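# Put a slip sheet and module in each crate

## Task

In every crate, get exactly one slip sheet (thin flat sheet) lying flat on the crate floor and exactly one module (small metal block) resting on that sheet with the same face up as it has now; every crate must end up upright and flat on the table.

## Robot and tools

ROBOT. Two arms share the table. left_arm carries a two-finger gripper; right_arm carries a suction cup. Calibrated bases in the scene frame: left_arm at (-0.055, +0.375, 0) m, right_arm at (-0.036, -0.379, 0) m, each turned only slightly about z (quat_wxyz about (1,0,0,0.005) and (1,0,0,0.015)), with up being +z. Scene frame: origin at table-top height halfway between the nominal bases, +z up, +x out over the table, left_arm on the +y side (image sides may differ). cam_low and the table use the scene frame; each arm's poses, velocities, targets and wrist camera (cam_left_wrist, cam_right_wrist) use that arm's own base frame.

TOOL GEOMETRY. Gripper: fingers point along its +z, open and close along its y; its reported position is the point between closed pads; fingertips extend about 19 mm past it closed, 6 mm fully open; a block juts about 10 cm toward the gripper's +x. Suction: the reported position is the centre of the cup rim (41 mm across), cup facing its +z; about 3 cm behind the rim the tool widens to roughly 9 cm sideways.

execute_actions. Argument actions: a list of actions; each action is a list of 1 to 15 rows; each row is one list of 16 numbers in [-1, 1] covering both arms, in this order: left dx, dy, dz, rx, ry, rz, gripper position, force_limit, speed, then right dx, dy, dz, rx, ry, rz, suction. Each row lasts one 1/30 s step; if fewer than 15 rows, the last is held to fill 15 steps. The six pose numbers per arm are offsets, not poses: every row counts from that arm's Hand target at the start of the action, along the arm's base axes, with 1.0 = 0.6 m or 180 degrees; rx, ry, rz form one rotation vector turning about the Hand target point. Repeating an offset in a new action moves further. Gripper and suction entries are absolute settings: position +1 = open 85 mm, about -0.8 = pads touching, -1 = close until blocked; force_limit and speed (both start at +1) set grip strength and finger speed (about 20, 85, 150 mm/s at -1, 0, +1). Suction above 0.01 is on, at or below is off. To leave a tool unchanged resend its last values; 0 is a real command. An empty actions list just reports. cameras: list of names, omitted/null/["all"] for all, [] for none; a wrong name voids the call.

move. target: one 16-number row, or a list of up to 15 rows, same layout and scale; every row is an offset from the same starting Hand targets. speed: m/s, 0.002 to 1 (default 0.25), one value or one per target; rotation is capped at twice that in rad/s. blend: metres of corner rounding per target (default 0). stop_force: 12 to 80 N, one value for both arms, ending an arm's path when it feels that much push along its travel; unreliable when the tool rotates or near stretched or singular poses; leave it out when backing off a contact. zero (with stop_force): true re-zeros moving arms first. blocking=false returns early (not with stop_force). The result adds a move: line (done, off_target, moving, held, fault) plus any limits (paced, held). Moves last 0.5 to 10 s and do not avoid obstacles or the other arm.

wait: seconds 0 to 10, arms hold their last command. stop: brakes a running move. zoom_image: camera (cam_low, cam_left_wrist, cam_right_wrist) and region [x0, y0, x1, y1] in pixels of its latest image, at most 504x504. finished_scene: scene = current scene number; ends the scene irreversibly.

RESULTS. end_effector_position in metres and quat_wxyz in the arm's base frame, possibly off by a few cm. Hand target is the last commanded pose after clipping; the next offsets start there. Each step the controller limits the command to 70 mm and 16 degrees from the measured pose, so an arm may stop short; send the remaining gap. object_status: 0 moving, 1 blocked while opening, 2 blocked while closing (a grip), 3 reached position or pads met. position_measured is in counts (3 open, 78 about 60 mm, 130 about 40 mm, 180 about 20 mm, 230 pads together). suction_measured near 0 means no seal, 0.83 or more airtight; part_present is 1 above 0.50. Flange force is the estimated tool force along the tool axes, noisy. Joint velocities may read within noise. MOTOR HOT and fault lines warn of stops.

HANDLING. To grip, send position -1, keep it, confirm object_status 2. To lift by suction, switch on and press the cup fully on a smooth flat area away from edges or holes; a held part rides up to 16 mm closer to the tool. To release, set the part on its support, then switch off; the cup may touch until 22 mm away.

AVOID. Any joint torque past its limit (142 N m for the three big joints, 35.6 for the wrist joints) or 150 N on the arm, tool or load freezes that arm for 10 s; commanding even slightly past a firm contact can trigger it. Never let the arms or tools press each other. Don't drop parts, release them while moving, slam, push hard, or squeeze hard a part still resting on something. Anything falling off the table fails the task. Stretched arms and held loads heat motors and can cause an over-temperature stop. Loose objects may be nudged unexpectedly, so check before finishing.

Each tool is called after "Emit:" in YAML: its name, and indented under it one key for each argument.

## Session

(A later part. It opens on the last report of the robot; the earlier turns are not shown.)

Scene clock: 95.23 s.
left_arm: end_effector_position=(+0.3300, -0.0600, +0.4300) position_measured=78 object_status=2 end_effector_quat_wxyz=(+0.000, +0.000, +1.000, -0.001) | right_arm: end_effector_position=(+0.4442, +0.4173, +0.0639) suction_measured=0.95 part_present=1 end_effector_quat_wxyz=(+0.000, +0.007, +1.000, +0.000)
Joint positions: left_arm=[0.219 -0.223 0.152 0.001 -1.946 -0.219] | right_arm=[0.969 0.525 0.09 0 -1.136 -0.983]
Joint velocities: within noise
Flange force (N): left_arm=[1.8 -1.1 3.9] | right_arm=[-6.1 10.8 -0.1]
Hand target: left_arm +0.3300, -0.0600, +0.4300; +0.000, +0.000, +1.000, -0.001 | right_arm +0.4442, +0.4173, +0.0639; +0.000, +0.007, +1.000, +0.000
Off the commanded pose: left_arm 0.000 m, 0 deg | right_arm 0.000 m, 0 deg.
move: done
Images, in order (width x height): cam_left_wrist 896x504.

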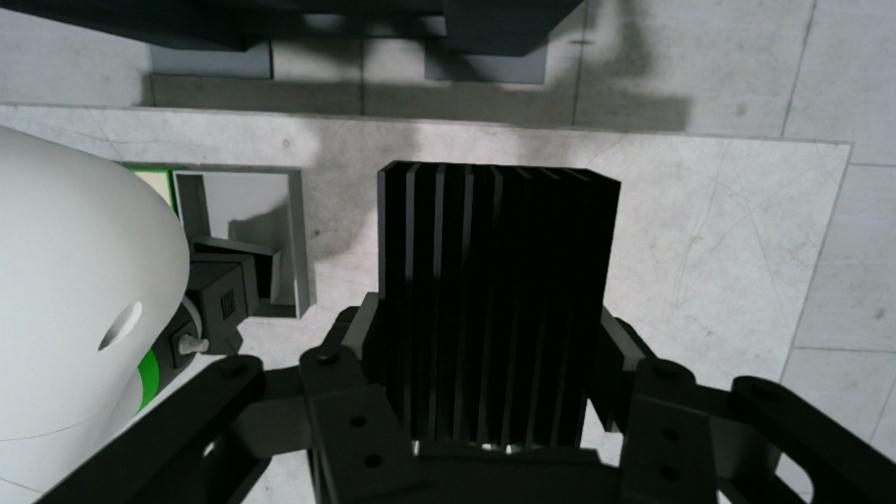

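Emit:
move:
  target:
    - [0,0,0,0,0,0, -1, -0.6, -1, -0.0397,-0.2452,0,0,0,-0.4561, 1]
    - [0,0,0,0,0,0, -1, -0.6, -1, -0.0397,-0.2452,-0.0540,0,0,-0.4561, 1]
  speed: [0.45, 0.1]
  blend: 0.005
  cameras: ["cam_right_wrist"]

Emit:
move:
  target: [0,0,0,0,0,0, -1, -0.6, -1, 0,0,-0.035,0,0,0, 1]
  speed: 0.02
  stop_force: 12
  cameras: ["cam_right_wrist"]

Emit:
execute_actions:
  actions:
    - [[0,0,0,0,0,0,-1,-0.6,-1,0,0,0,0,0,0,-1],[0,0,0,0,0,0,-1,-0.6,-1,0,0,0,0,0,0,-1],[0,0,0,0,0,0,-1,-0.6,-1,0,0,0.0005,0,0,0,-1],[0,0,0,0,0,0,-1,-0.6,-1,0,0,0.001,0,0,0,-1],[0,0,0,0,0,0,-1,-0.6,-1,0,0,0.002,0,0,0,-1],[0,0,0,0,0,0,-1,-0.6,-1,0,0,0.003,0,0,0,-1],[0,0,0,0,0,0,-1,-0.6,-1,0,0,0.005,0,0,0,-1],[0,0,0,0,0,0,-1,-0.6,-1,0,0,0.008,0,0,0,-1],[0,0,0,0,0,0,-1,-0.6,-1,0,0,0.011,0,0,0,-1],[0,0,0,0,0,0,-1,-0.6,-1,0,0,0.014,0,0,0,-1],[0,0,0,0,0,0,-1,-0.6,-1,0,0,0.018,0,0,0,-1],[0,0,0,0,0,0,-1,-0.6,-1,0,0,0.022,0,0,0,-1]]
  cameras: []

Scene clock: 101.50 s.
left_arm: end_effector_position=(+0.3300, -0.0600, +0.4300) position_measured=78 object_status=2 end_effector_quat_wxyz=(+0.000, +0.000, +1.000, -0.001) | right_arm: end_effector_position=(+0.4204, +0.2702, +0.0315) suction_measured=0.95 part_present=1 end_effector_quat_wxyz=(+0.000, +0.662, +0.750, +0.000)
Joint positions: left_arm=[0.219 -0.223 0.152 0.001 -1.946 -0.219] | right_arm=[0.835 0.324 -0.288 0 -0.958 -2.281]
Joint velocities: within noise
Flange force (N): left_arm=[1.8 -0.4 2.3] | right_arm=[7.8 6.5 0.6]
Hand target: left_arm +0.3300, -0.0600, +0.4300; +0.000, +0.000, +1.000, -0.001 | right_arm +0.4204, +0.2702, +0.0315; +0.000, +0.662, +0.750, +0.000
Off the commanded pose: left_arm 0.000 m, 0 deg | right_arm 0.000 m, 0 deg.
move: done
Images, in order (width x height): cam_right_wrist 896x504.

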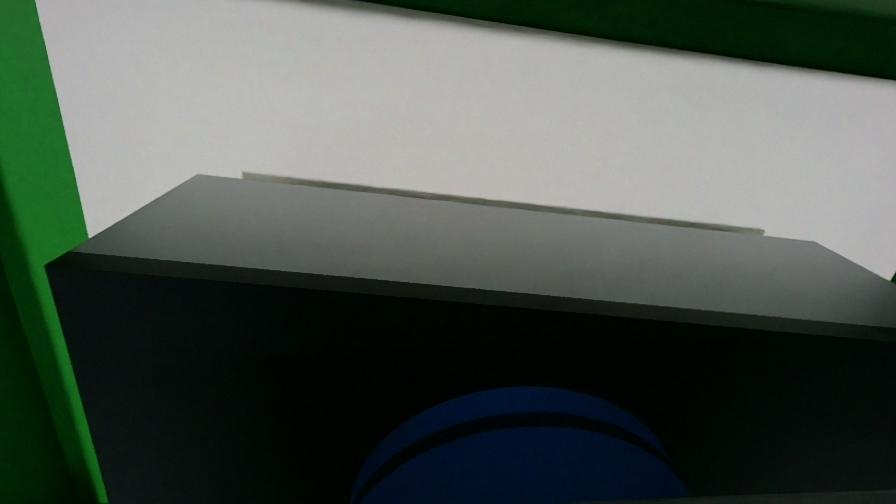

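Scene clock: 102.77 s.
left_arm: end_effector_position=(+0.3300, -0.0600, +0.4300) position_measured=78 object_status=2 end_effector_quat_wxyz=(+0.000, +0.000, +1.000, -0.001) | right_arm: end_effector_position=(+0.4205, +0.2702, +0.0178) suction_measured=0.95 part_present=1 end_effector_quat_wxyz=(+0.000, +0.662, +0.750, +0.000)
Joint positions: left_arm=[0.219 -0.223 0.152 0.001 -1.946 -0.219] | right_arm=[0.835 0.345 -0.299 0 -0.927 -2.281]
Joint velocities: within noise
Flange force (N): left_arm=[1.9 -0.3 2.9] | right_arm=[6.0 -0.3 -38.5]
Hand target: left_arm +0.3300, -0.0600, +0.4300; +0.000, +0.000, +1.000, -0.001 | right_arm +0.4205, +0.2702, +0.0177; +0.000, +0.662, +0.750, +0.000 (not the last commanded pose)
Off the commanded pose: left_arm 0.000 m, 0 deg | right_arm 0.007 m, 0 deg.
move: contact (right_arm)
Images, in order (width x height): cam_right_wrist 896x504.

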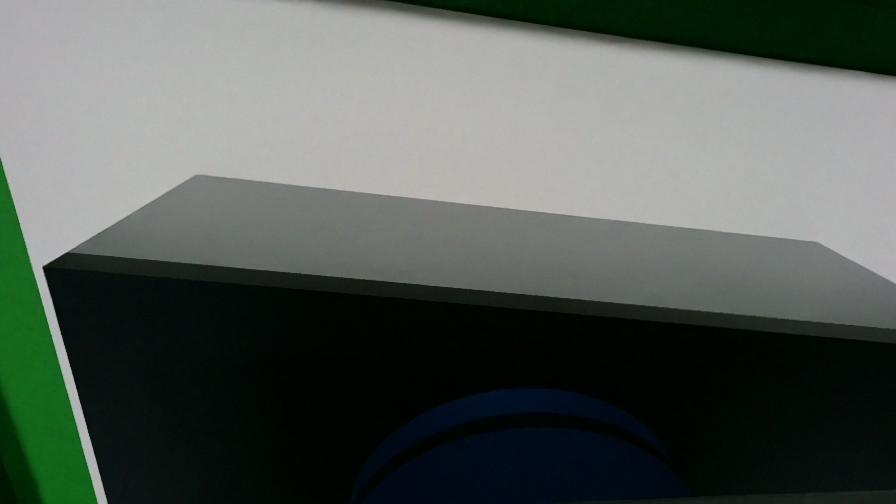

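Scene clock: 103.47 s.
left_arm: end_effector_position=(+0.3300, -0.0600, +0.4300) position_measured=78 object_status=2 end_effector_quat_wxyz=(+0.000, +0.000, +1.000, -0.001) | right_arm: end_effector_position=(+0.4205, +0.2702, +0.0309) suction_measured=0.00 part_present=0 end_effector_quat_wxyz=(+0.000, +0.662, +0.750, +0.000)
Joint positions: left_arm=[0.219 -0.223 0.152 0.001 -1.946 -0.219] | right_arm=[0.835 0.325 -0.289 0 -0.957 -2.281]
Joint velocities: within noise
Flange force (N): left_arm=[1.5 -0.3 2.4] | right_arm=[7.7 6.7 -3.4]
Hand target: left_arm +0.3300, -0.0600, +0.4300; +0.000, +0.000, +1.000, -0.001 | right_arm +0.4205, +0.2702, +0.0309; +0.000, +0.662, +0.750, +0.000
Off the commanded pose: left_arm 0.000 m, 0 deg | right_arm 0.000 m, 0 deg.
Step readings (end_effector_position of left_arm | right_arm):
0: (+0.3300, -0.0600, +0.4300) | (+0.4205, +0.2702, +0.0178)
1: (+0.3300, -0.0600, +0.4300) | (+0.4205, +0.2702, +0.0178)
2: (+0.3300, -0.0600, +0.4300) | (+0.4205, +0.2702, +0.0178)
4: (+0.3300, -0.0600, +0.4300) | (+0.4205, +0.2702, +0.0179)
8: (+0.3300, -0.0600, +0.4300) | (+0.4204, +0.2701, +0.0196)
15: (+0.3300, -0.0600, +0.4300) | (+0.4205, +0.2702, +0.0307)
No camera images: "cameras" was empty.

Emit:
move:
  target:
    - [0,0,0,0,0,0, -1, -0.6, -1, 0,0,0.0417,0,0,0, -1]
    - [0,0,0,0,0,0, -1, -0.6, -1, -0.0068,-0.3823,0.0368,0,0,0.425, -1]
  speed: [0.12, 0.5]
  blend: 0.01
  cameras: ["cam_right_wrist","cam_left_wrist"]

Emit:
zoom_image:
  camera: "cam_left_wrist"
  region: [0, 130, 350, 350]

Scene clock: 107.40 s.
left_arm: end_effector_position=(+0.3300, -0.0600, +0.4300) position_measured=78 object_status=2 end_effector_quat_wxyz=(+0.000, +0.000, +1.000, -0.001) | right_arm: end_effector_position=(+0.4164, +0.0409, +0.0530) suction_measured=0.00 part_present=0 end_effector_quat_wxyz=(+0.000, +0.055, +0.998, +0.000)
Joint positions: left_arm=[0.219 -0.223 0.152 0.001 -1.946 -0.219] | right_arm=[0.414 0.107 -0.497 0 -0.966 -0.524]
Joint velocities: within noise
Flange force (N): left_arm=[1.2 -1.3 2.4] | right_arm=[-7.5 6.8 -0.9]
Hand target: left_arm +0.3300, -0.0600, +0.4300; +0.000, +0.000, +1.000, -0.001 | right_arm +0.4164, +0.0409, +0.0530; +0.000, +0.055, +0.998, +0.000
Off the commanded pose: left_arm 0.000 m, 0 deg | right_arm 0.000 m, 0 deg.
move: done
Images, in order (width x height): cam_left_wrist 896x504, cam_right_wrist 896x504.

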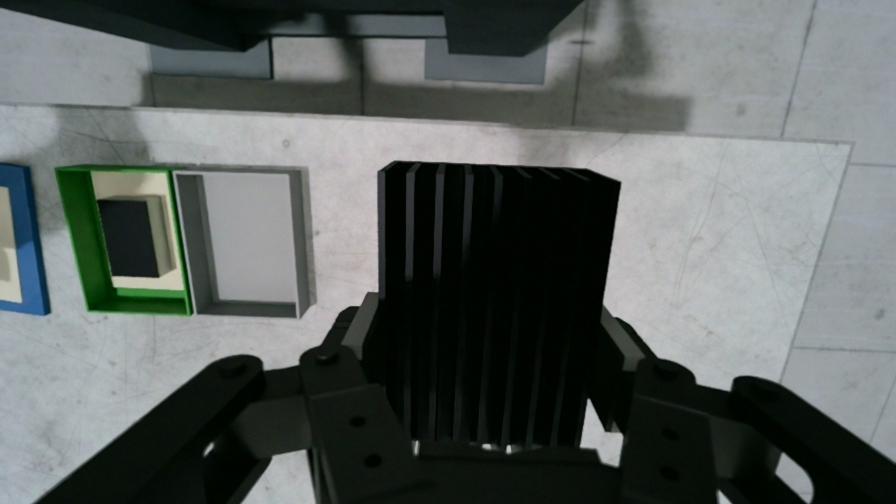

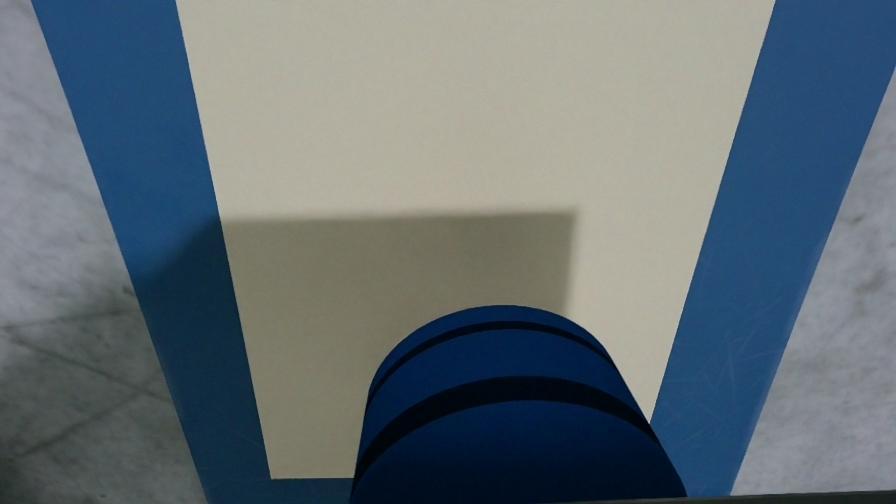

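Scaled by 1.440 from the camera's 896x504 image, which has a finer 1280x720 frame.

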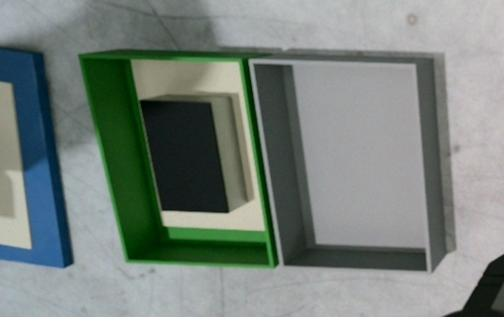

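Emit:
move:
  target:
    - [0,0,0,0,0,0, -1, -0.6, -1, 0.0012,0.0038,-0.045,0,0,-0.0111, 1]
    - [0,0,0,0,0,0, -1, -0.6, -1, 0.0012,0.0038,-0.1017,0,0,-0.0111, 1]
  speed: [0.1, 0.02]
  stop_force: 12
  cameras: []

Emit:
move:
  target: [0,0,0,0,0,0, -1, -0.6, -1, 0,0,0.0875,0,0,0, 1]
  speed: 0.1
  cameras: ["cam_right_wrist"]

Scene clock: 115.73 s.
left_arm: end_effector_position=(+0.3300, -0.0600, +0.4300) position_measured=78 object_status=2 end_effector_quat_wxyz=(+0.000, +0.000, +1.000, -0.001) | right_arm: end_effector_position=(+0.4172, +0.0432, -0.0057) suction_measured=0.90 part_present=1 end_effector_quat_wxyz=(+0.000, +0.073, +0.997, +0.000)
Joint positions: left_arm=[0.219 -0.223 0.152 0.001 -1.946 -0.219] | right_arm=[0.418 0.214 -0.546 0 -0.81 -0.564]
Joint velocities: within noise
Flange force (N): left_arm=[2.3 0.4 3.2] | right_arm=[5.3 5.2 -44.7]
Hand target: left_arm +0.3300, -0.0600, +0.4300; +0.000, +0.000, +1.000, -0.001 | right_arm +0.4172, +0.0432, -0.0057; +0.000, +0.073, +0.997, +0.000 (not the last commanded pose)
Off the commanded pose: left_arm 0.000 m, 0 deg | right_arm 0.002 m, 0 deg.
move: contact (right_arm); path passed 1 of 2 targets
No camera images: "cameras" was empty.

Scene clock: 116.57 s.
left_arm: end_effector_position=(+0.3300, -0.0600, +0.4300) position_measured=78 object_status=2 end_effector_quat_wxyz=(+0.000, +0.000, +1.000, -0.001) | right_arm: end_effector_position=(+0.4172, +0.0431, +0.0467) suction_measured=0.90 part_present=1 end_effector_quat_wxyz=(+0.000, +0.073, +0.997, +0.000)
Joint positions: left_arm=[0.219 -0.223 0.152 0.001 -1.946 -0.219] | right_arm=[0.418 0.12 -0.501 0 -0.949 -0.564]
Joint velocities: within noise
Flange force (N): left_arm=[2.0 -0.4 3.1] | right_arm=[-6.9 6.6 -0.7]
Hand target: left_arm +0.3300, -0.0600, +0.4300; +0.000, +0.000, +1.000, -0.001 | right_arm +0.4172, +0.0432, +0.0468; +0.000, +0.073, +0.997, +0.000
Off the commanded pose: left_arm 0.000 m, 0 deg | right_arm 0.000 m, 0 deg.
move: done
Images, in order (width x height): cam_right_wrist 896x504.

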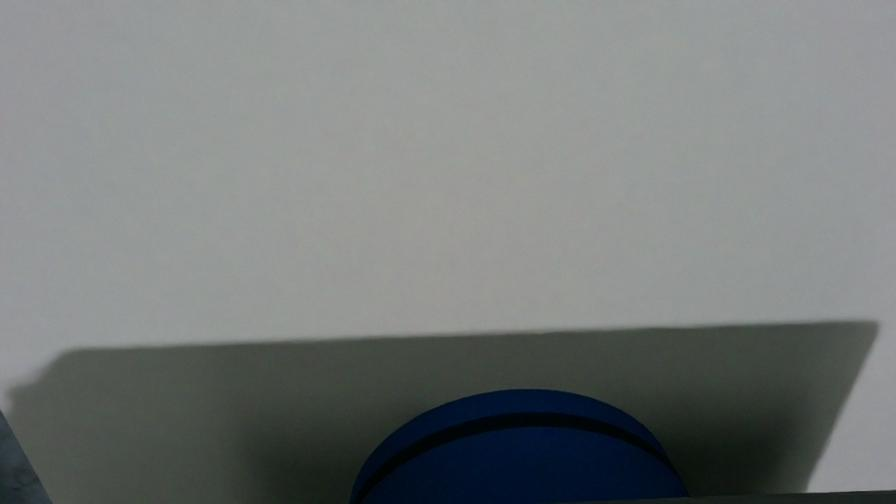

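Emit:
move:
  target:
    - [0,0,0,0,0,0,-1,-0.6,-1,-0.0233,0.6197,0,0,0,0.0394,1]
    - [0,0,0,0,0,0,-1,-0.6,-1,-0.0233,0.6197,-0.026,0,0,0.0394,1]
  speed: [0.35, 0.1]
  cameras: ["cam_right_wrist"]

Scene clock: 122.80 s.
left_arm: end_effector_position=(+0.3300, -0.0600, +0.4300) position_measured=78 object_status=2 end_effector_quat_wxyz=(+0.000, +0.000, +1.000, -0.001) | right_arm: end_effector_position=(+0.4032, +0.4150, +0.0312) suction_measured=0.90 part_present=1 end_effector_quat_wxyz=(+0.000, +0.011, +1.000, +0.000)
Joint positions: left_arm=[0.219 -0.223 0.152 0.001 -1.946 -0.219] | right_arm=[1.026 0.493 -0.044 0 -1.033 -1.049]
Joint velocities: within noise
Flange force (N): left_arm=[2.9 -0.5 3.9] | right_arm=[-5.2 10.7 -0.2]
Hand target: left_arm +0.3300, -0.0600, +0.4300; +0.000, +0.000, +1.000, -0.001 | right_arm +0.4032, +0.4150, +0.0312; +0.000, +0.011, +1.000, +0.000
Off the commanded pose: left_arm 0.000 m, 0 deg | right_arm 0.000 m, 0 deg.
move: done
Images, in order (width x height): cam_right_wrist 896x504.

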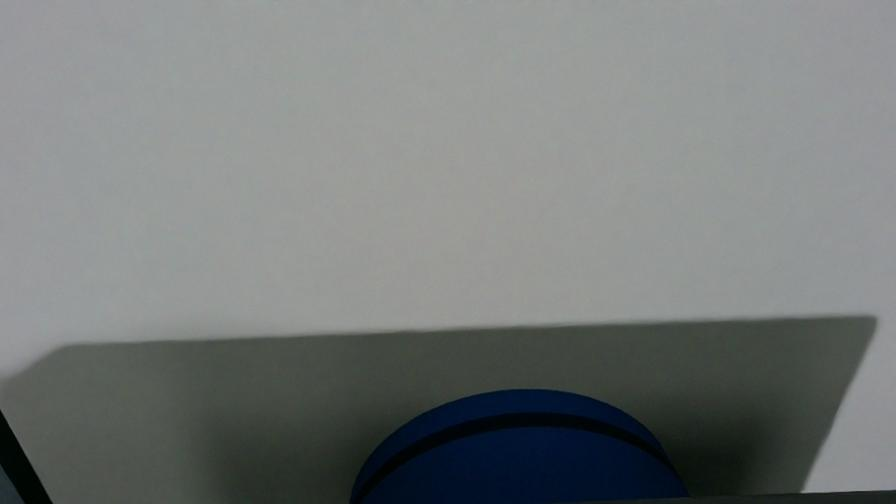

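Emit:
move:
  target: [0,0,0,0,0,0,-1,-0.6,-1,0,0,-0.08,0,0,0,1]
  speed: 0.03
  stop_force: 12
  cameras: ["cam_right_wrist"]

Scene clock: 126.17 s.
left_arm: end_effector_position=(+0.3300, -0.0600, +0.4300) position_measured=78 object_status=2 end_effector_quat_wxyz=(+0.000, +0.000, +1.000, -0.001) | right_arm: end_effector_position=(+0.4033, +0.4151, -0.0129) suction_measured=0.90 part_present=1 end_effector_quat_wxyz=(+0.000, +0.011, +1.000, +0.000)
Joint positions: left_arm=[0.219 -0.223 0.152 0.001 -1.946 -0.219] | right_arm=[1.026 0.553 -0.073 0 -0.944 -1.048]
Joint velocities: within noise
Flange force (N): left_arm=[2.2 0.1 3.6] | right_arm=[1.3 5.0 -42.9]
Hand target: left_arm +0.3300, -0.0600, +0.4300; +0.000, +0.000, +1.000, -0.001 | right_arm +0.4033, +0.4151, -0.0130; +0.000, +0.011, +1.000, +0.000 (not the last commanded pose)
Off the commanded pose: left_arm 0.000 m, 0 deg | right_arm 0.004 m, 0 deg.
move: contact (right_arm)
Images, in order (width x height): cam_right_wrist 896x504.

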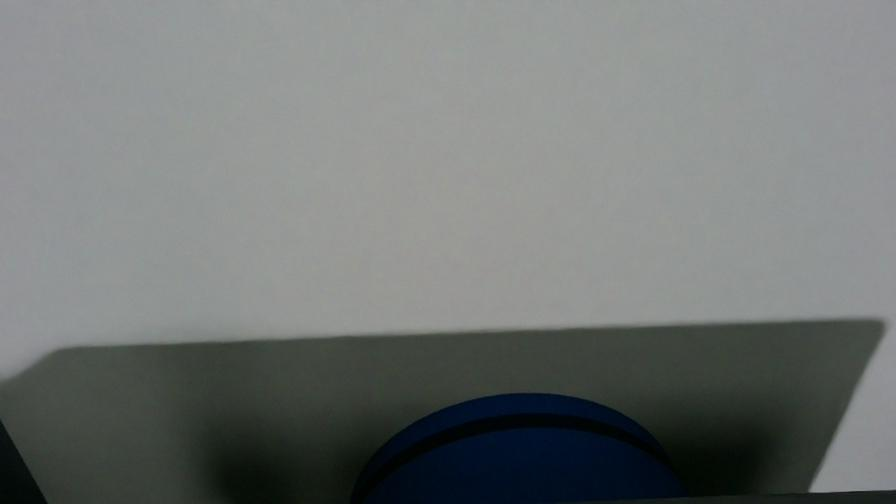

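Emit:
execute_actions:
  actions:
    - [[0,0,0,0,0,0,-1,-0.6,-1,0,0,0,0,0,0,-1]]
    - [[0,0,0,0,0,0,-1,-0.6,-1,0,0,0,0,0,0,-1],[0,0,0,0,0,0,-1,-0.6,-1,0,0,0.0005,0,0,0,-1],[0,0,0,0,0,0,-1,-0.6,-1,0,0,0.001,0,0,0,-1],[0,0,0,0,0,0,-1,-0.6,-1,0,0,0.002,0,0,0,-1],[0,0,0,0,0,0,-1,-0.6,-1,0,0,0.003,0,0,0,-1],[0,0,0,0,0,0,-1,-0.6,-1,0,0,0.005,0,0,0,-1],[0,0,0,0,0,0,-1,-0.6,-1,0,0,0.008,0,0,0,-1],[0,0,0,0,0,0,-1,-0.6,-1,0,0,0.011,0,0,0,-1],[0,0,0,0,0,0,-1,-0.6,-1,0,0,0.014,0,0,0,-1],[0,0,0,0,0,0,-1,-0.6,-1,0,0,0.018,0,0,0,-1],[0,0,0,0,0,0,-1,-0.6,-1,0,0,0.022,0,0,0,-1]]
  cameras: []

Emit:
move:
  target:
    - [0,0,0,0,0,0,-1,-0.6,-1,0,0,0.06,0,0,0,-1]
    - [0,0,0,0,0,0,-1,-0.6,-1,0.02,-0.10,0.40,0,0,0,-1]
    - [0,0,0,0,0,0,-1,-0.6,-1,0.1947,-0.1918,0.52,0,0,0,-1]
  speed: [0.1, 0.35, 0.35]
  blend: [0.02, 0.05, 0]
  cameras: ["cam_right_wrist"]

Scene clock: 130.47 s.
left_arm: end_effector_position=(+0.3300, -0.0600, +0.4300) position_measured=78 object_status=2 end_effector_quat_wxyz=(+0.000, +0.000, +1.000, -0.001) | right_arm: end_effector_position=(+0.4033, +0.4151, +0.0002) suction_measured=0.00 part_present=0 end_effector_quat_wxyz=(+0.000, +0.011, +1.000, +0.000)
Joint positions: left_arm=[0.219 -0.223 0.152 0.001 -1.946 -0.219] | right_arm=[1.026 0.534 -0.066 0 -0.97 -1.048]
Joint velocities: within noise
Flange force (N): left_arm=[2.8 0.1 3.8] | right_arm=[-4.1 9.3 -3.7]
Flange force at the end of the 1st action (N): left_arm=[2.3 0.0 3.0] | right_arm=[6.4 3.1 -72.9]
Hand target: left_arm +0.3300, -0.0600, +0.4300; +0.000, +0.000, +1.000, -0.001 | right_arm +0.4033, +0.4151, +0.0002; +0.000, +0.011, +1.000, +0.000
Off the commanded pose: left_arm 0.000 m, 0 deg | right_arm 0.000 m, 0 deg.
Step readings (end_effector_position of left_arm | right_arm; steps 1 to 15: 1st action; 16 to 30: 2nd action):
0: (+0.3300, -0.0600, +0.4300) | (+0.4033, +0.4151, -0.0130)
1: (+0.3300, -0.0600, +0.4300) | (+0.4033, +0.4151, -0.0130)
2: (+0.3300, -0.0600, +0.4300) | (+0.4033, +0.4151, -0.0130)
4: (+0.3300, -0.0600, +0.4300) | (+0.4033, +0.4151, -0.0130)
8: (+0.3300, -0.0600, +0.4300) | (+0.4033, +0.4151, -0.0130)
15: (+0.3300, -0.0600, +0.4300) | (+0.4033, +0.4151, -0.0130)
16: (+0.3300, -0.0600, +0.4300) | (+0.4033, +0.4151, -0.0130)
17: (+0.3300, -0.0600, +0.4300) | (+0.4033, +0.4151, -0.0130)
19: (+0.3300, -0.0600, +0.4300) | (+0.4033, +0.4151, -0.0127)
23: (+0.3300, -0.0600, +0.4300) | (+0.4032, +0.4149, -0.0098)
30: (+0.3300, -0.0600, +0.4300) | (+0.4032, +0.4151, +0.0000)
No camera images: "cameras" was empty.

Scene clock: 132.33 s.
left_arm: end_effector_position=(+0.3300, -0.0600, +0.4300) position_measured=78 object_status=2 end_effector_quat_wxyz=(+0.000, +0.000, +1.000, -0.001) | right_arm: end_effector_position=(+0.5201, +0.3000, +0.3122) suction_measured=0.00 part_present=0 end_effector_quat_wxyz=(+0.000, +0.011, +1.000, +0.000)
Joint positions: left_arm=[0.219 -0.223 0.152 0.001 -1.946 -0.219] | right_arm=[0.741 0.396 0.499 0 -1.672 -0.763]
Joint velocities: within noise
Flange force (N): left_arm=[2.3 0.0 3.1] | right_arm=[-8.3 8.6 -7.6]
Hand target: left_arm +0.3300, -0.0600, +0.4300; +0.000, +0.000, +1.000, -0.001 | right_arm +0.5201, +0.3000, +0.3122; +0.000, +0.011, +1.000, +0.000
Off the commanded pose: left_arm 0.000 m, 0 deg | right_arm 0.000 m, 0 deg.
move: done; blend cut to 0.018 m at target 1
Images, in order (width x height): cam_right_wrist 896x504.

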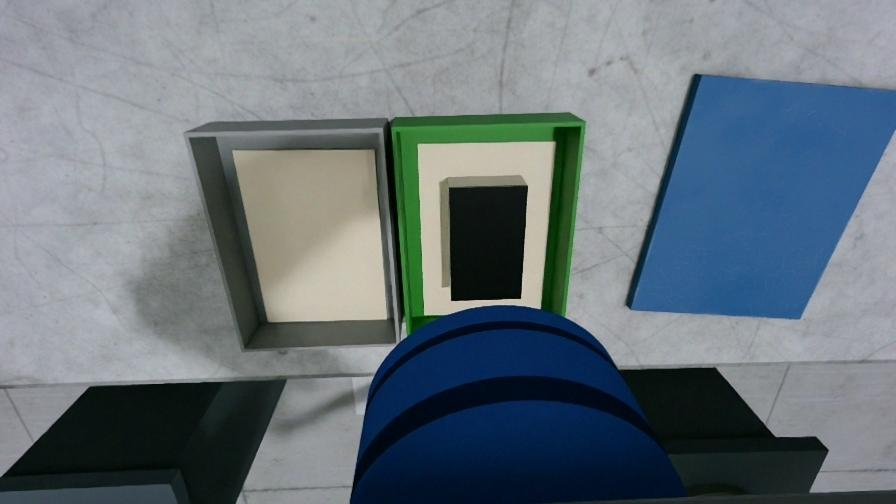

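Emit:
zoom_image:
  camera: "cam_right_wrist"
  region: [170, 100, 420, 370]

Scaled by 1.867 from the camera's 896x504 image, which has a finer 1280x720 frame.

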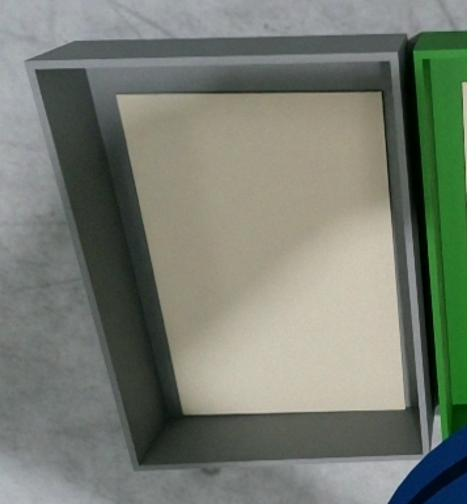

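Emit:
zoom_image:
  camera: "cam_right_wrist"
  region: [225, 260, 315, 360]

Emit:
zoom_image:
  camera: "cam_right_wrist"
  region: [330, 260, 420, 360]

Scaled by 5.040 from the camera's 896x504 image, which has a finer 1280x720 frame.

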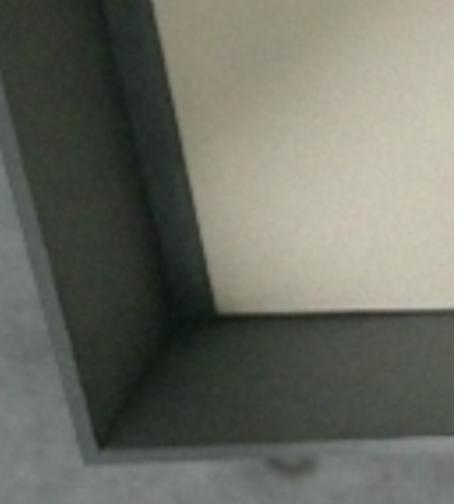

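Scaled by 5.040 from the camera's 896x504 image, which has a finer 1280x720 frame.

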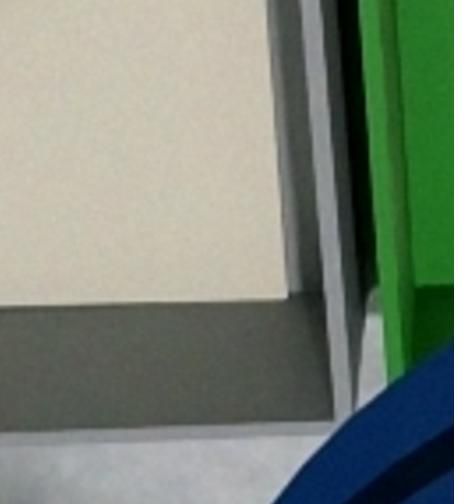

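Emit:
move:
  target: [0,0,0,0,0,0,-1,-0.6,-1,-0.0335,0,-0.2537,0,0,0,-1]
  speed: 0.3
  cameras: ["cam_right_wrist"]

Emit:
zoom_image:
  camera: "cam_right_wrist"
  region: [100, 300, 360, 504]

Scene clock: 148.97 s.
left_arm: end_effector_position=(+0.3300, -0.0600, +0.4300) position_measured=78 object_status=2 end_effector_quat_wxyz=(+0.000, +0.000, +1.000, -0.001) | right_arm: end_effector_position=(+0.5000, +0.3000, +0.1601) suction_measured=0.00 part_present=0 end_effector_quat_wxyz=(+0.000, +0.011, +1.000, +0.000)
Joint positions: left_arm=[0.219 -0.223 0.152 0.001 -1.946 -0.219] | right_arm=[0.765 0.381 0.122 0 -1.31 -0.787]
Joint velocities: within noise
Flange force (N): left_arm=[2.0 -0.2 3.1] | right_arm=[-7.2 9.1 -4.2]
Hand target: left_arm +0.3300, -0.0600, +0.4300; +0.000, +0.000, +1.000, -0.001 | right_arm +0.5000, +0.3000, +0.1600; +0.000, +0.011, +1.000, +0.000
Off the commanded pose: left_arm 0.000 m, 0 deg | right_arm 0.000 m, 0 deg.
move: done
Images, in order (width x height): cam_right_wrist 896x504.

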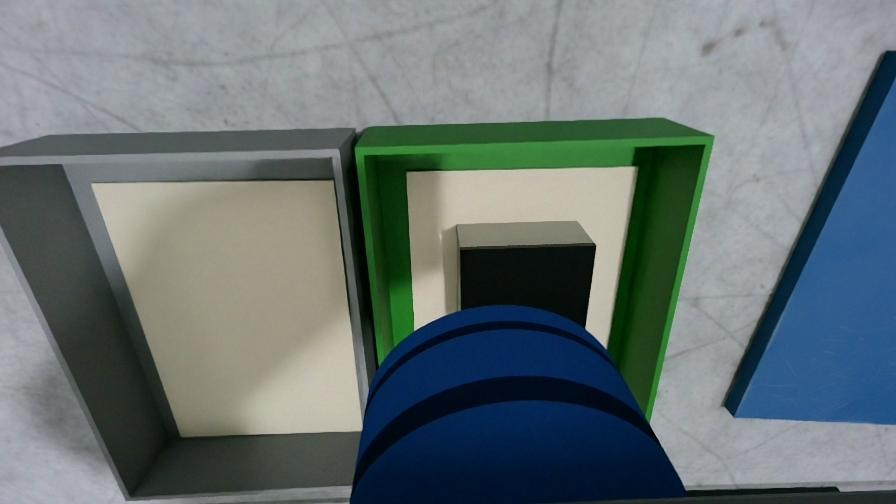

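Scaled by 1.938 from the camera's 896x504 image, which has a finer 1280x720 frame.

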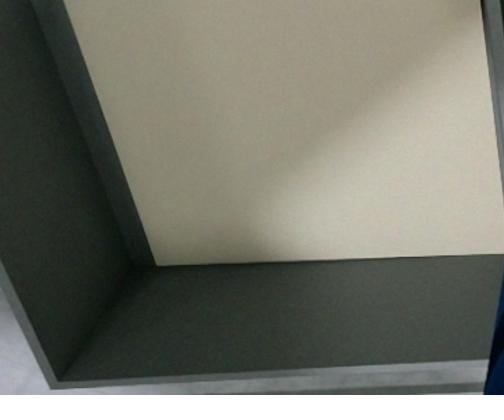

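Emit:
move:
  target:
    - [0,0,0,0,0,0,-1,-0.6,-1,-0.1333,-0.3333,0.2,0,0,0,-1]
    - [0.1167,-0.3167,-0.1333,0,0,0,-1,-0.6,-1,-0.25,-0.6667,0.2333,0,0,0,-1]
    - [0.1638,-0.4522,-0.30,0,0,0,-1,-0.6,-1,-0.25,-0.6667,0.2333,0,0,0,-1]
  speed: [0.4, 0.35, 0.3]
  blend: [0.05, 0.05, 0]
  cameras: ["cam_left_wrist", "cam_low"]

Scene clock: 161.13 s.
left_arm: end_effector_position=(+0.4283, -0.3313, +0.2501) position_measured=78 object_status=2 end_effector_quat_wxyz=(+0.000, +0.000, +1.000, -0.001) | right_arm: end_effector_position=(+0.3500, -0.1000, +0.3000) suction_measured=0.00 part_present=0 end_effector_quat_wxyz=(+0.000, +0.011, +1.000, +0.000)
Joint positions: left_arm=[-0.415 0.236 0.187 0.001 -1.521 0.415] | right_arm=[0.086 -0.221 -0.198 -0.001 -1.594 -0.108]
Joint velocities: within noise
Flange force (N): left_arm=[4.0 2.8 1.8] | right_arm=[-8.3 3.5 -6.9]
Hand target: left_arm +0.4283, -0.3313, +0.2500; +0.000, +0.000, +1.000, -0.001 | right_arm +0.3500, -0.1000, +0.3000; +0.000, +0.011, +1.000, +0.000
Off the commanded pose: left_arm 0.000 m, 0 deg | right_arm 0.000 m, 0 deg.
move: done
Images, in order (width x height): cam_low 896x504, cam_left_wrist 896x504.

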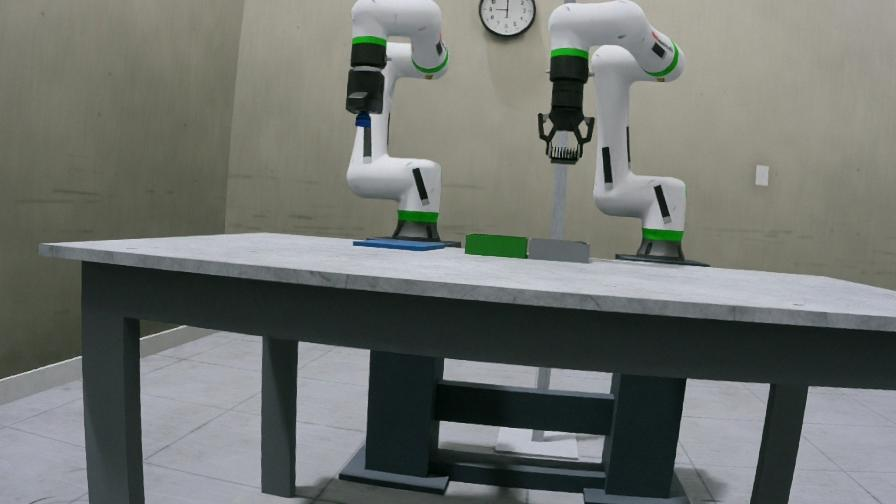

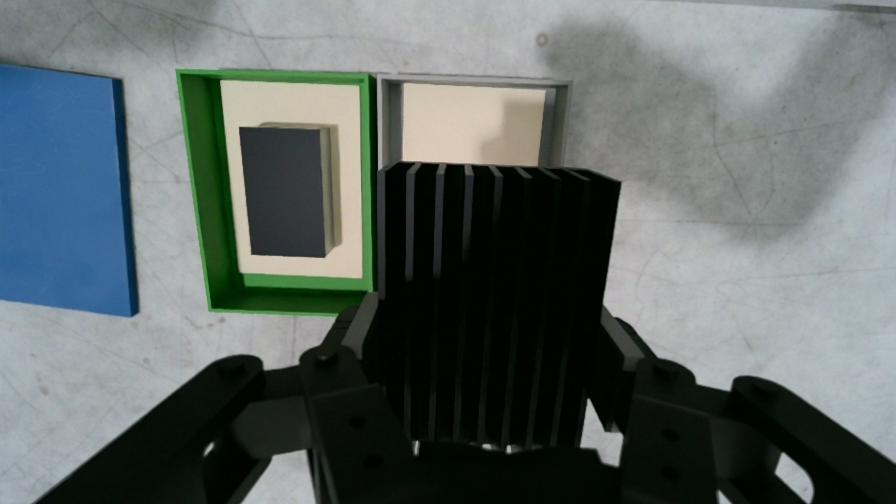

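Emit:
zoom_image:
  camera: "cam_left_wrist"
  region: [360, 50, 640, 207]

Emit:
zoom_image:
  camera: "cam_left_wrist"
  region: [160, 50, 400, 330]

Scaled by 1.800 from the camera's 896x504 image, which has a finer 1280x720 frame.

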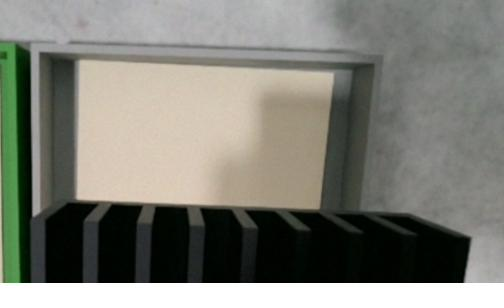

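Scaled by 1.800 from the camera's 896x504 image, which has a finer 1280x720 frame.

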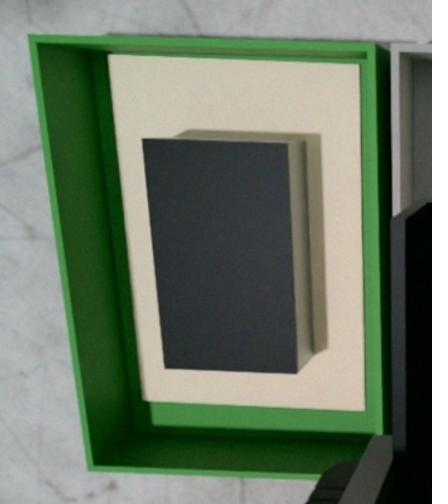

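Emit:
move:
  target: [0,0,0,0,0,0,-1,-0.6,-1,0,0,-0.3383,0,0,0,-1]
  speed: 0.2
  cameras: ["cam_left_wrist"]

Emit:
move:
  target: [0,0,0,0,0,0,-1,-0.6,-1,0,0,-0.0567,0,0,0,-1]
  speed: 0.02
  stop_force: 12
  cameras: ["cam_left_wrist"]

Scene clock: 170.90 s.
left_arm: end_effector_position=(+0.4283, -0.3313, +0.2500) position_measured=78 object_status=2 end_effector_quat_wxyz=(+0.000, +0.000, +1.000, -0.001) | right_arm: end_effector_position=(+0.3500, -0.1000, +0.0970) suction_measured=0.00 part_present=0 end_effector_quat_wxyz=(+0.000, +0.011, +1.000, +0.000)
Joint positions: left_arm=[-0.415 0.236 0.187 0.001 -1.521 0.415] | right_arm=[0.086 -0.098 -0.584 -0.001 -1.084 -0.108]
Joint velocities: within noise
Flange force (N): left_arm=[2.9 1.6 1.6] | right_arm=[-10.2 5.0 -1.9]
Hand target: left_arm +0.4283, -0.3313, +0.2500; +0.000, +0.000, +1.000, -0.001 | right_arm +0.3500, -0.1000, +0.0970; +0.000, +0.011, +1.000, +0.000
Off the commanded pose: left_arm 0.000 m, 0 deg | right_arm 0.000 m, 0 deg.
move: done
Images, in order (width x height): cam_left_wrist 896x504.

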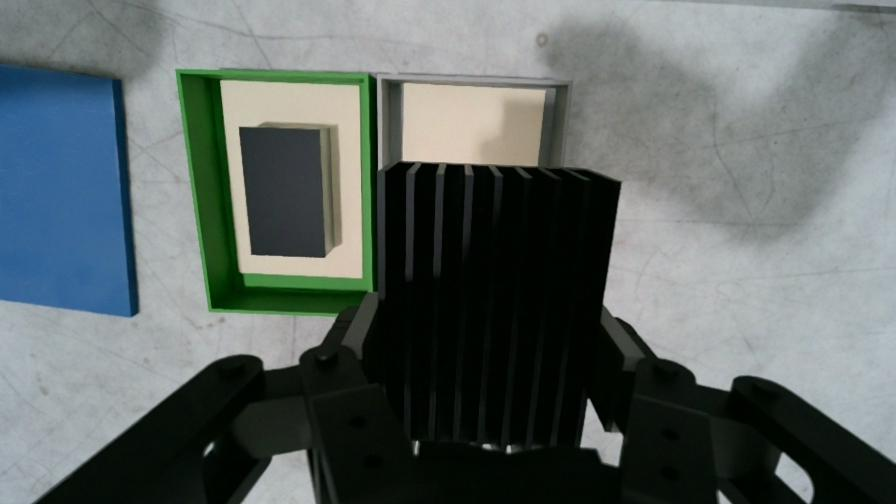

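Scene clock: 173.23 s.
left_arm: end_effector_position=(+0.4283, -0.3313, +0.2500) position_measured=78 object_status=2 end_effector_quat_wxyz=(+0.000, +0.000, +1.000, -0.001) | right_arm: end_effector_position=(+0.3500, -0.1000, +0.0630) suction_measured=0.00 part_present=0 end_effector_quat_wxyz=(+0.000, +0.011, +1.000, +0.000)
Joint positions: left_arm=[-0.415 0.236 0.187 0.001 -1.521 0.415] | right_arm=[0.086 -0.047 -0.629 -0.001 -0.988 -0.108]
Joint velocities: within noise
Flange force (N): left_arm=[3.9 2.1 1.7] | right_arm=[-9.5 3.4 -1.5]
Hand target: left_arm +0.4283, -0.3313, +0.2500; +0.000, +0.000, +1.000, -0.001 | right_arm +0.3500, -0.1000, +0.0630; +0.000, +0.011, +1.000, +0.000
Off the commanded pose: left_arm 0.000 m, 0 deg | right_arm 0.000 m, 0 deg.
move: done
Images, in order (width x height): cam_left_wrist 896x504.

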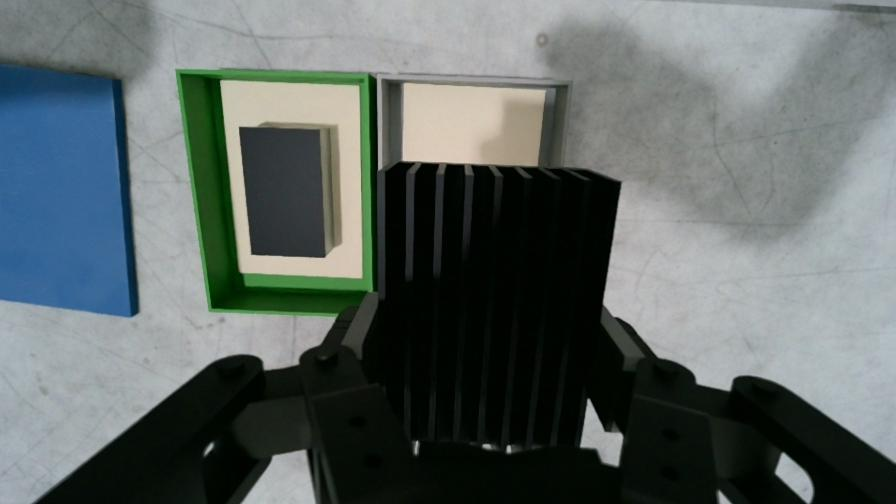

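Emit:
move:
  target: [0,0,-0.3383,0,0,0,-1,-0.6,-1,0,0,0.35,0,0,0,-1]
  speed: 0.2
  cameras: ["cam_left_wrist"]

Emit:
move:
  target: [0,0,-0.0567,0,0,0,-1,-0.6,-1,0,0,0,0,0,0,-1]
  speed: 0.02
  stop_force: 12
  cameras: ["cam_left_wrist"]

Scene clock: 176.27 s.
left_arm: end_effector_position=(+0.4283, -0.3313, +0.0471) position_measured=78 object_status=2 end_effector_quat_wxyz=(+0.000, +0.000, +1.000, -0.001) | right_arm: end_effector_position=(+0.3500, -0.1000, +0.2730) suction_measured=0.00 part_present=0 end_effector_quat_wxyz=(+0.000, +0.011, +1.000, +0.000)
Joint positions: left_arm=[-0.415 0.372 -0.132 0.002 -1.067 0.415] | right_arm=[0.086 -0.221 -0.26 -0.001 -1.531 -0.108]
Joint velocities: within noise
Flange force (N): left_arm=[4.0 2.3 0.4] | right_arm=[-9.0 3.7 -6.1]
Hand target: left_arm +0.4283, -0.3313, +0.0471; +0.000, +0.000, +1.000, -0.001 | right_arm +0.3500, -0.1000, +0.2730; +0.000, +0.011, +1.000, +0.000
Off the commanded pose: left_arm 0.000 m, 0 deg | right_arm 0.000 m, 0 deg.
move: done
Images, in order (width x height): cam_left_wrist 896x504.

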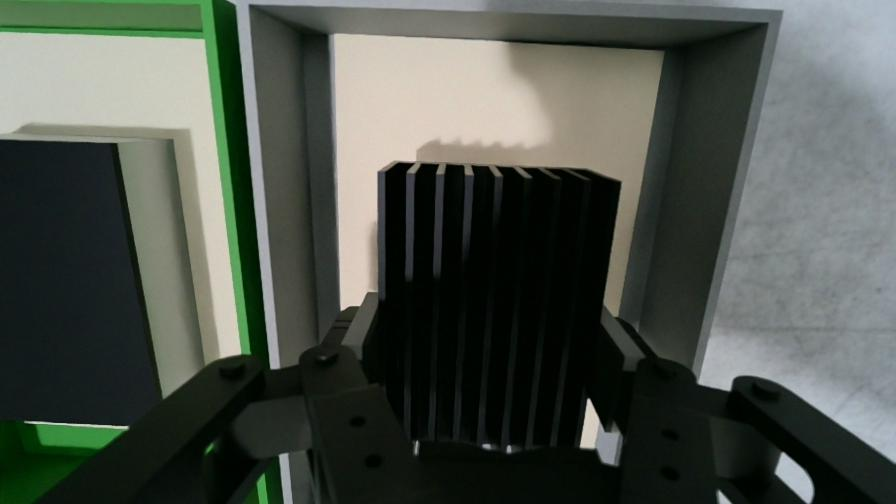

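Scene clock: 177.97 s.
left_arm: end_effector_position=(+0.4285, -0.3314, +0.0253) position_measured=78 object_status=2 end_effector_quat_wxyz=(+0.000, +0.000, +1.000, -0.001) | right_arm: end_effector_position=(+0.3500, -0.1000, +0.2730) suction_measured=0.00 part_present=0 end_effector_quat_wxyz=(+0.000, +0.011, +1.000, +0.000)
Joint positions: left_arm=[-0.415 0.399 -0.153 0.002 -1.019 0.415] | right_arm=[0.086 -0.221 -0.26 -0.001 -1.531 -0.108]
Joint velocities: within noise
Flange force (N): left_arm=[8.2 7.3 -37.7] | right_arm=[-8.5 3.5 -6.5]
Hand target: left_arm +0.4284, -0.3314, +0.0253; +0.000, +0.000, +1.000, -0.001 (not the last commanded pose) | right_arm +0.3500, -0.1000, +0.2730; +0.000, +0.011, +1.000, +0.000
Off the commanded pose: left_arm 0.012 m, 0 deg | right_arm 0.000 m, 0 deg.
move: contact (left_arm)
Images, in order (width x height): cam_left_wrist 896x504.

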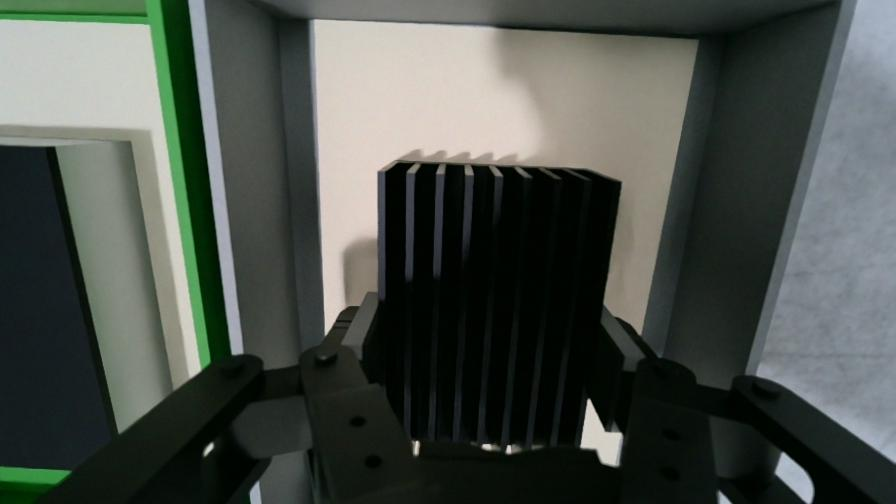

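Emit:
execute_actions:
  actions:
    - [[0,0,0.0003,0,0,0,0.7,-0.6,-1,0,0,0,0,0,0,-1]]
    - [[0,0,0.0003,0,0,0,0.7,-0.6,-1,0,0,0,0,0,0,-1]]
  cameras: ["cam_left_wrist"]

Scene clock: 193.90 s.
left_arm: end_effector_position=(+0.4284, -0.3314, +0.0256) position_measured=41 object_status=3 end_effector_quat_wxyz=(+0.000, +0.000, +1.000, -0.001) | right_arm: end_effector_position=(+0.3500, -0.1000, +0.2730) suction_measured=0.00 part_present=0 end_effector_quat_wxyz=(+0.000, +0.011, +1.000, +0.000)
Joint positions: left_arm=[-0.415 0.398 -0.153 0.002 -1.019 0.415] | right_arm=[0.086 -0.221 -0.26 -0.001 -1.531 -0.108]
Joint velocities: within noise
Flange force (N): left_arm=[3.2 2.0 -1.9] | right_arm=[-8.6 4.1 -6.1]
Flange force at the end of the 1st action (N): left_arm=[5.6 3.7 -1.5] | right_arm=[-8.0 3.9 -6.4]
Hand target: left_arm +0.4284, -0.3314, +0.0256; +0.000, +0.000, +1.000, -0.001 | right_arm +0.3500, -0.1000, +0.2730; +0.000, +0.011, +1.000, +0.000
Off the commanded pose: left_arm 0.000 m, 0 deg | right_arm 0.000 m, 0 deg.
Step readings (end_effector_position of left_arm | right_arm; steps 1 to 15: 1st action; 16 to 30: 2nd action):
0: (+0.4284, -0.3314, +0.0253) | (+0.3500, -0.1000, +0.2730)
1: (+0.4284, -0.3314, +0.0253) | (+0.3500, -0.1000, +0.2730)
2: (+0.4284, -0.3313, +0.0253) | (+0.3500, -0.1000, +0.2730)
4: (+0.4283, -0.3313, +0.0251) | (+0.3500, -0.1000, +0.2730)
8: (+0.4282, -0.3313, +0.0251) | (+0.3500, -0.1000, +0.2730)
15: (+0.4283, -0.3313, +0.0254) | (+0.3500, -0.1000, +0.2730)
16: (+0.4284, -0.3313, +0.0254) | (+0.3500, -0.1000, +0.2730)
17: (+0.4284, -0.3313, +0.0255) | (+0.3500, -0.1000, +0.2730)
19: (+0.4284, -0.3314, +0.0256) | (+0.3500, -0.1000, +0.2730)
23: (+0.4284, -0.3314, +0.0256) | (+0.3500, -0.1000, +0.2730)
30: (+0.4284, -0.3314, +0.0256) | (+0.3500, -0.1000, +0.2730)
Images, in order (width x height): cam_left_wrist 896x504.

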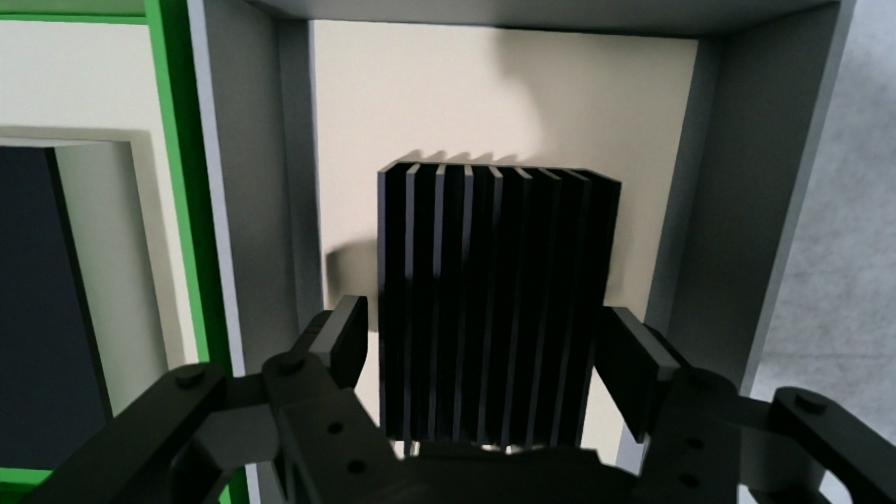

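Emit:
move:
  target:
    - [0,0,0.08,0,0,0,0.7,-0.6,-1,0,0,0,0,0,0,-1]
    - [0,0,0.3,0,0,0,0.7,-0.6,-1,0,0,0,0,0,0,-1]
  speed: [0.06, 0.25]
  blend: [0.01, 0]
  cameras: ["cam_left_wrist"]

Emit:
zoom_image:
  camera: "cam_left_wrist"
  region: [150, 40, 600, 340]

Scene clock: 197.50 s.
left_arm: end_effector_position=(+0.4285, -0.3313, +0.2056) position_measured=41 object_status=3 end_effector_quat_wxyz=(+0.000, +0.000, +1.000, -0.001) | right_arm: end_effector_position=(+0.3500, -0.1000, +0.2730) suction_measured=0.00 part_present=0 end_effector_quat_wxyz=(+0.000, +0.011, +1.000, +0.000)
Joint positions: left_arm=[-0.415 0.247 0.096 0.001 -1.419 0.415] | right_arm=[0.086 -0.221 -0.26 -0.001 -1.531 -0.108]
Joint velocities: within noise
Flange force (N): left_arm=[3.2 1.6 -0.9] | right_arm=[-8.5 3.4 -6.7]
Hand target: left_arm +0.4284, -0.3314, +0.2056; +0.000, +0.000, +1.000, -0.001 | right_arm +0.3500, -0.1000, +0.2730; +0.000, +0.011, +1.000, +0.000
Off the commanded pose: left_arm 0.000 m, 0 deg | right_arm 0.000 m, 0 deg.
move: done
Images, in order (width x height): cam_left_wrist 896x504.

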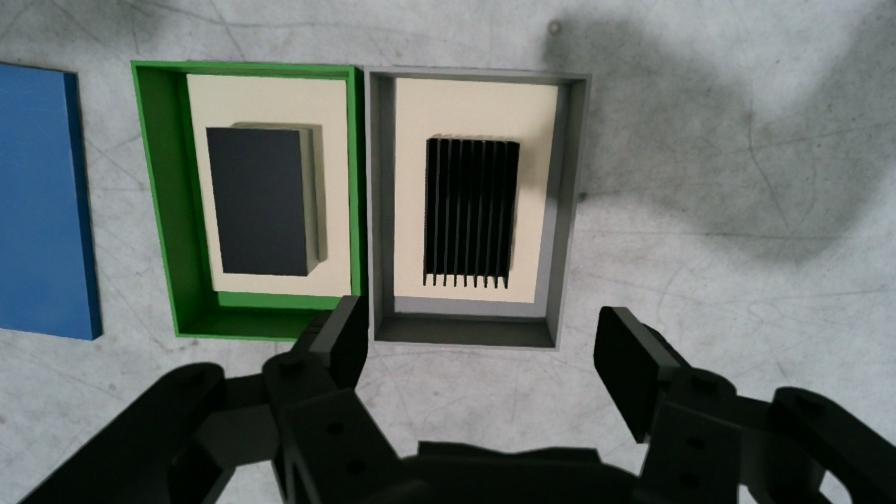

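Scaled by 1.120 from the camera's 896x504 image, which has a finer 1280x720 frame.

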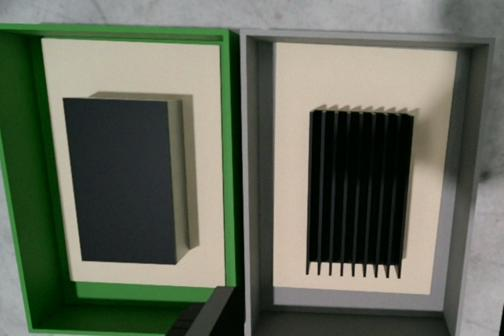

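Emit:
finished_scene:
  scene: 2

The scene is finished: the task was done.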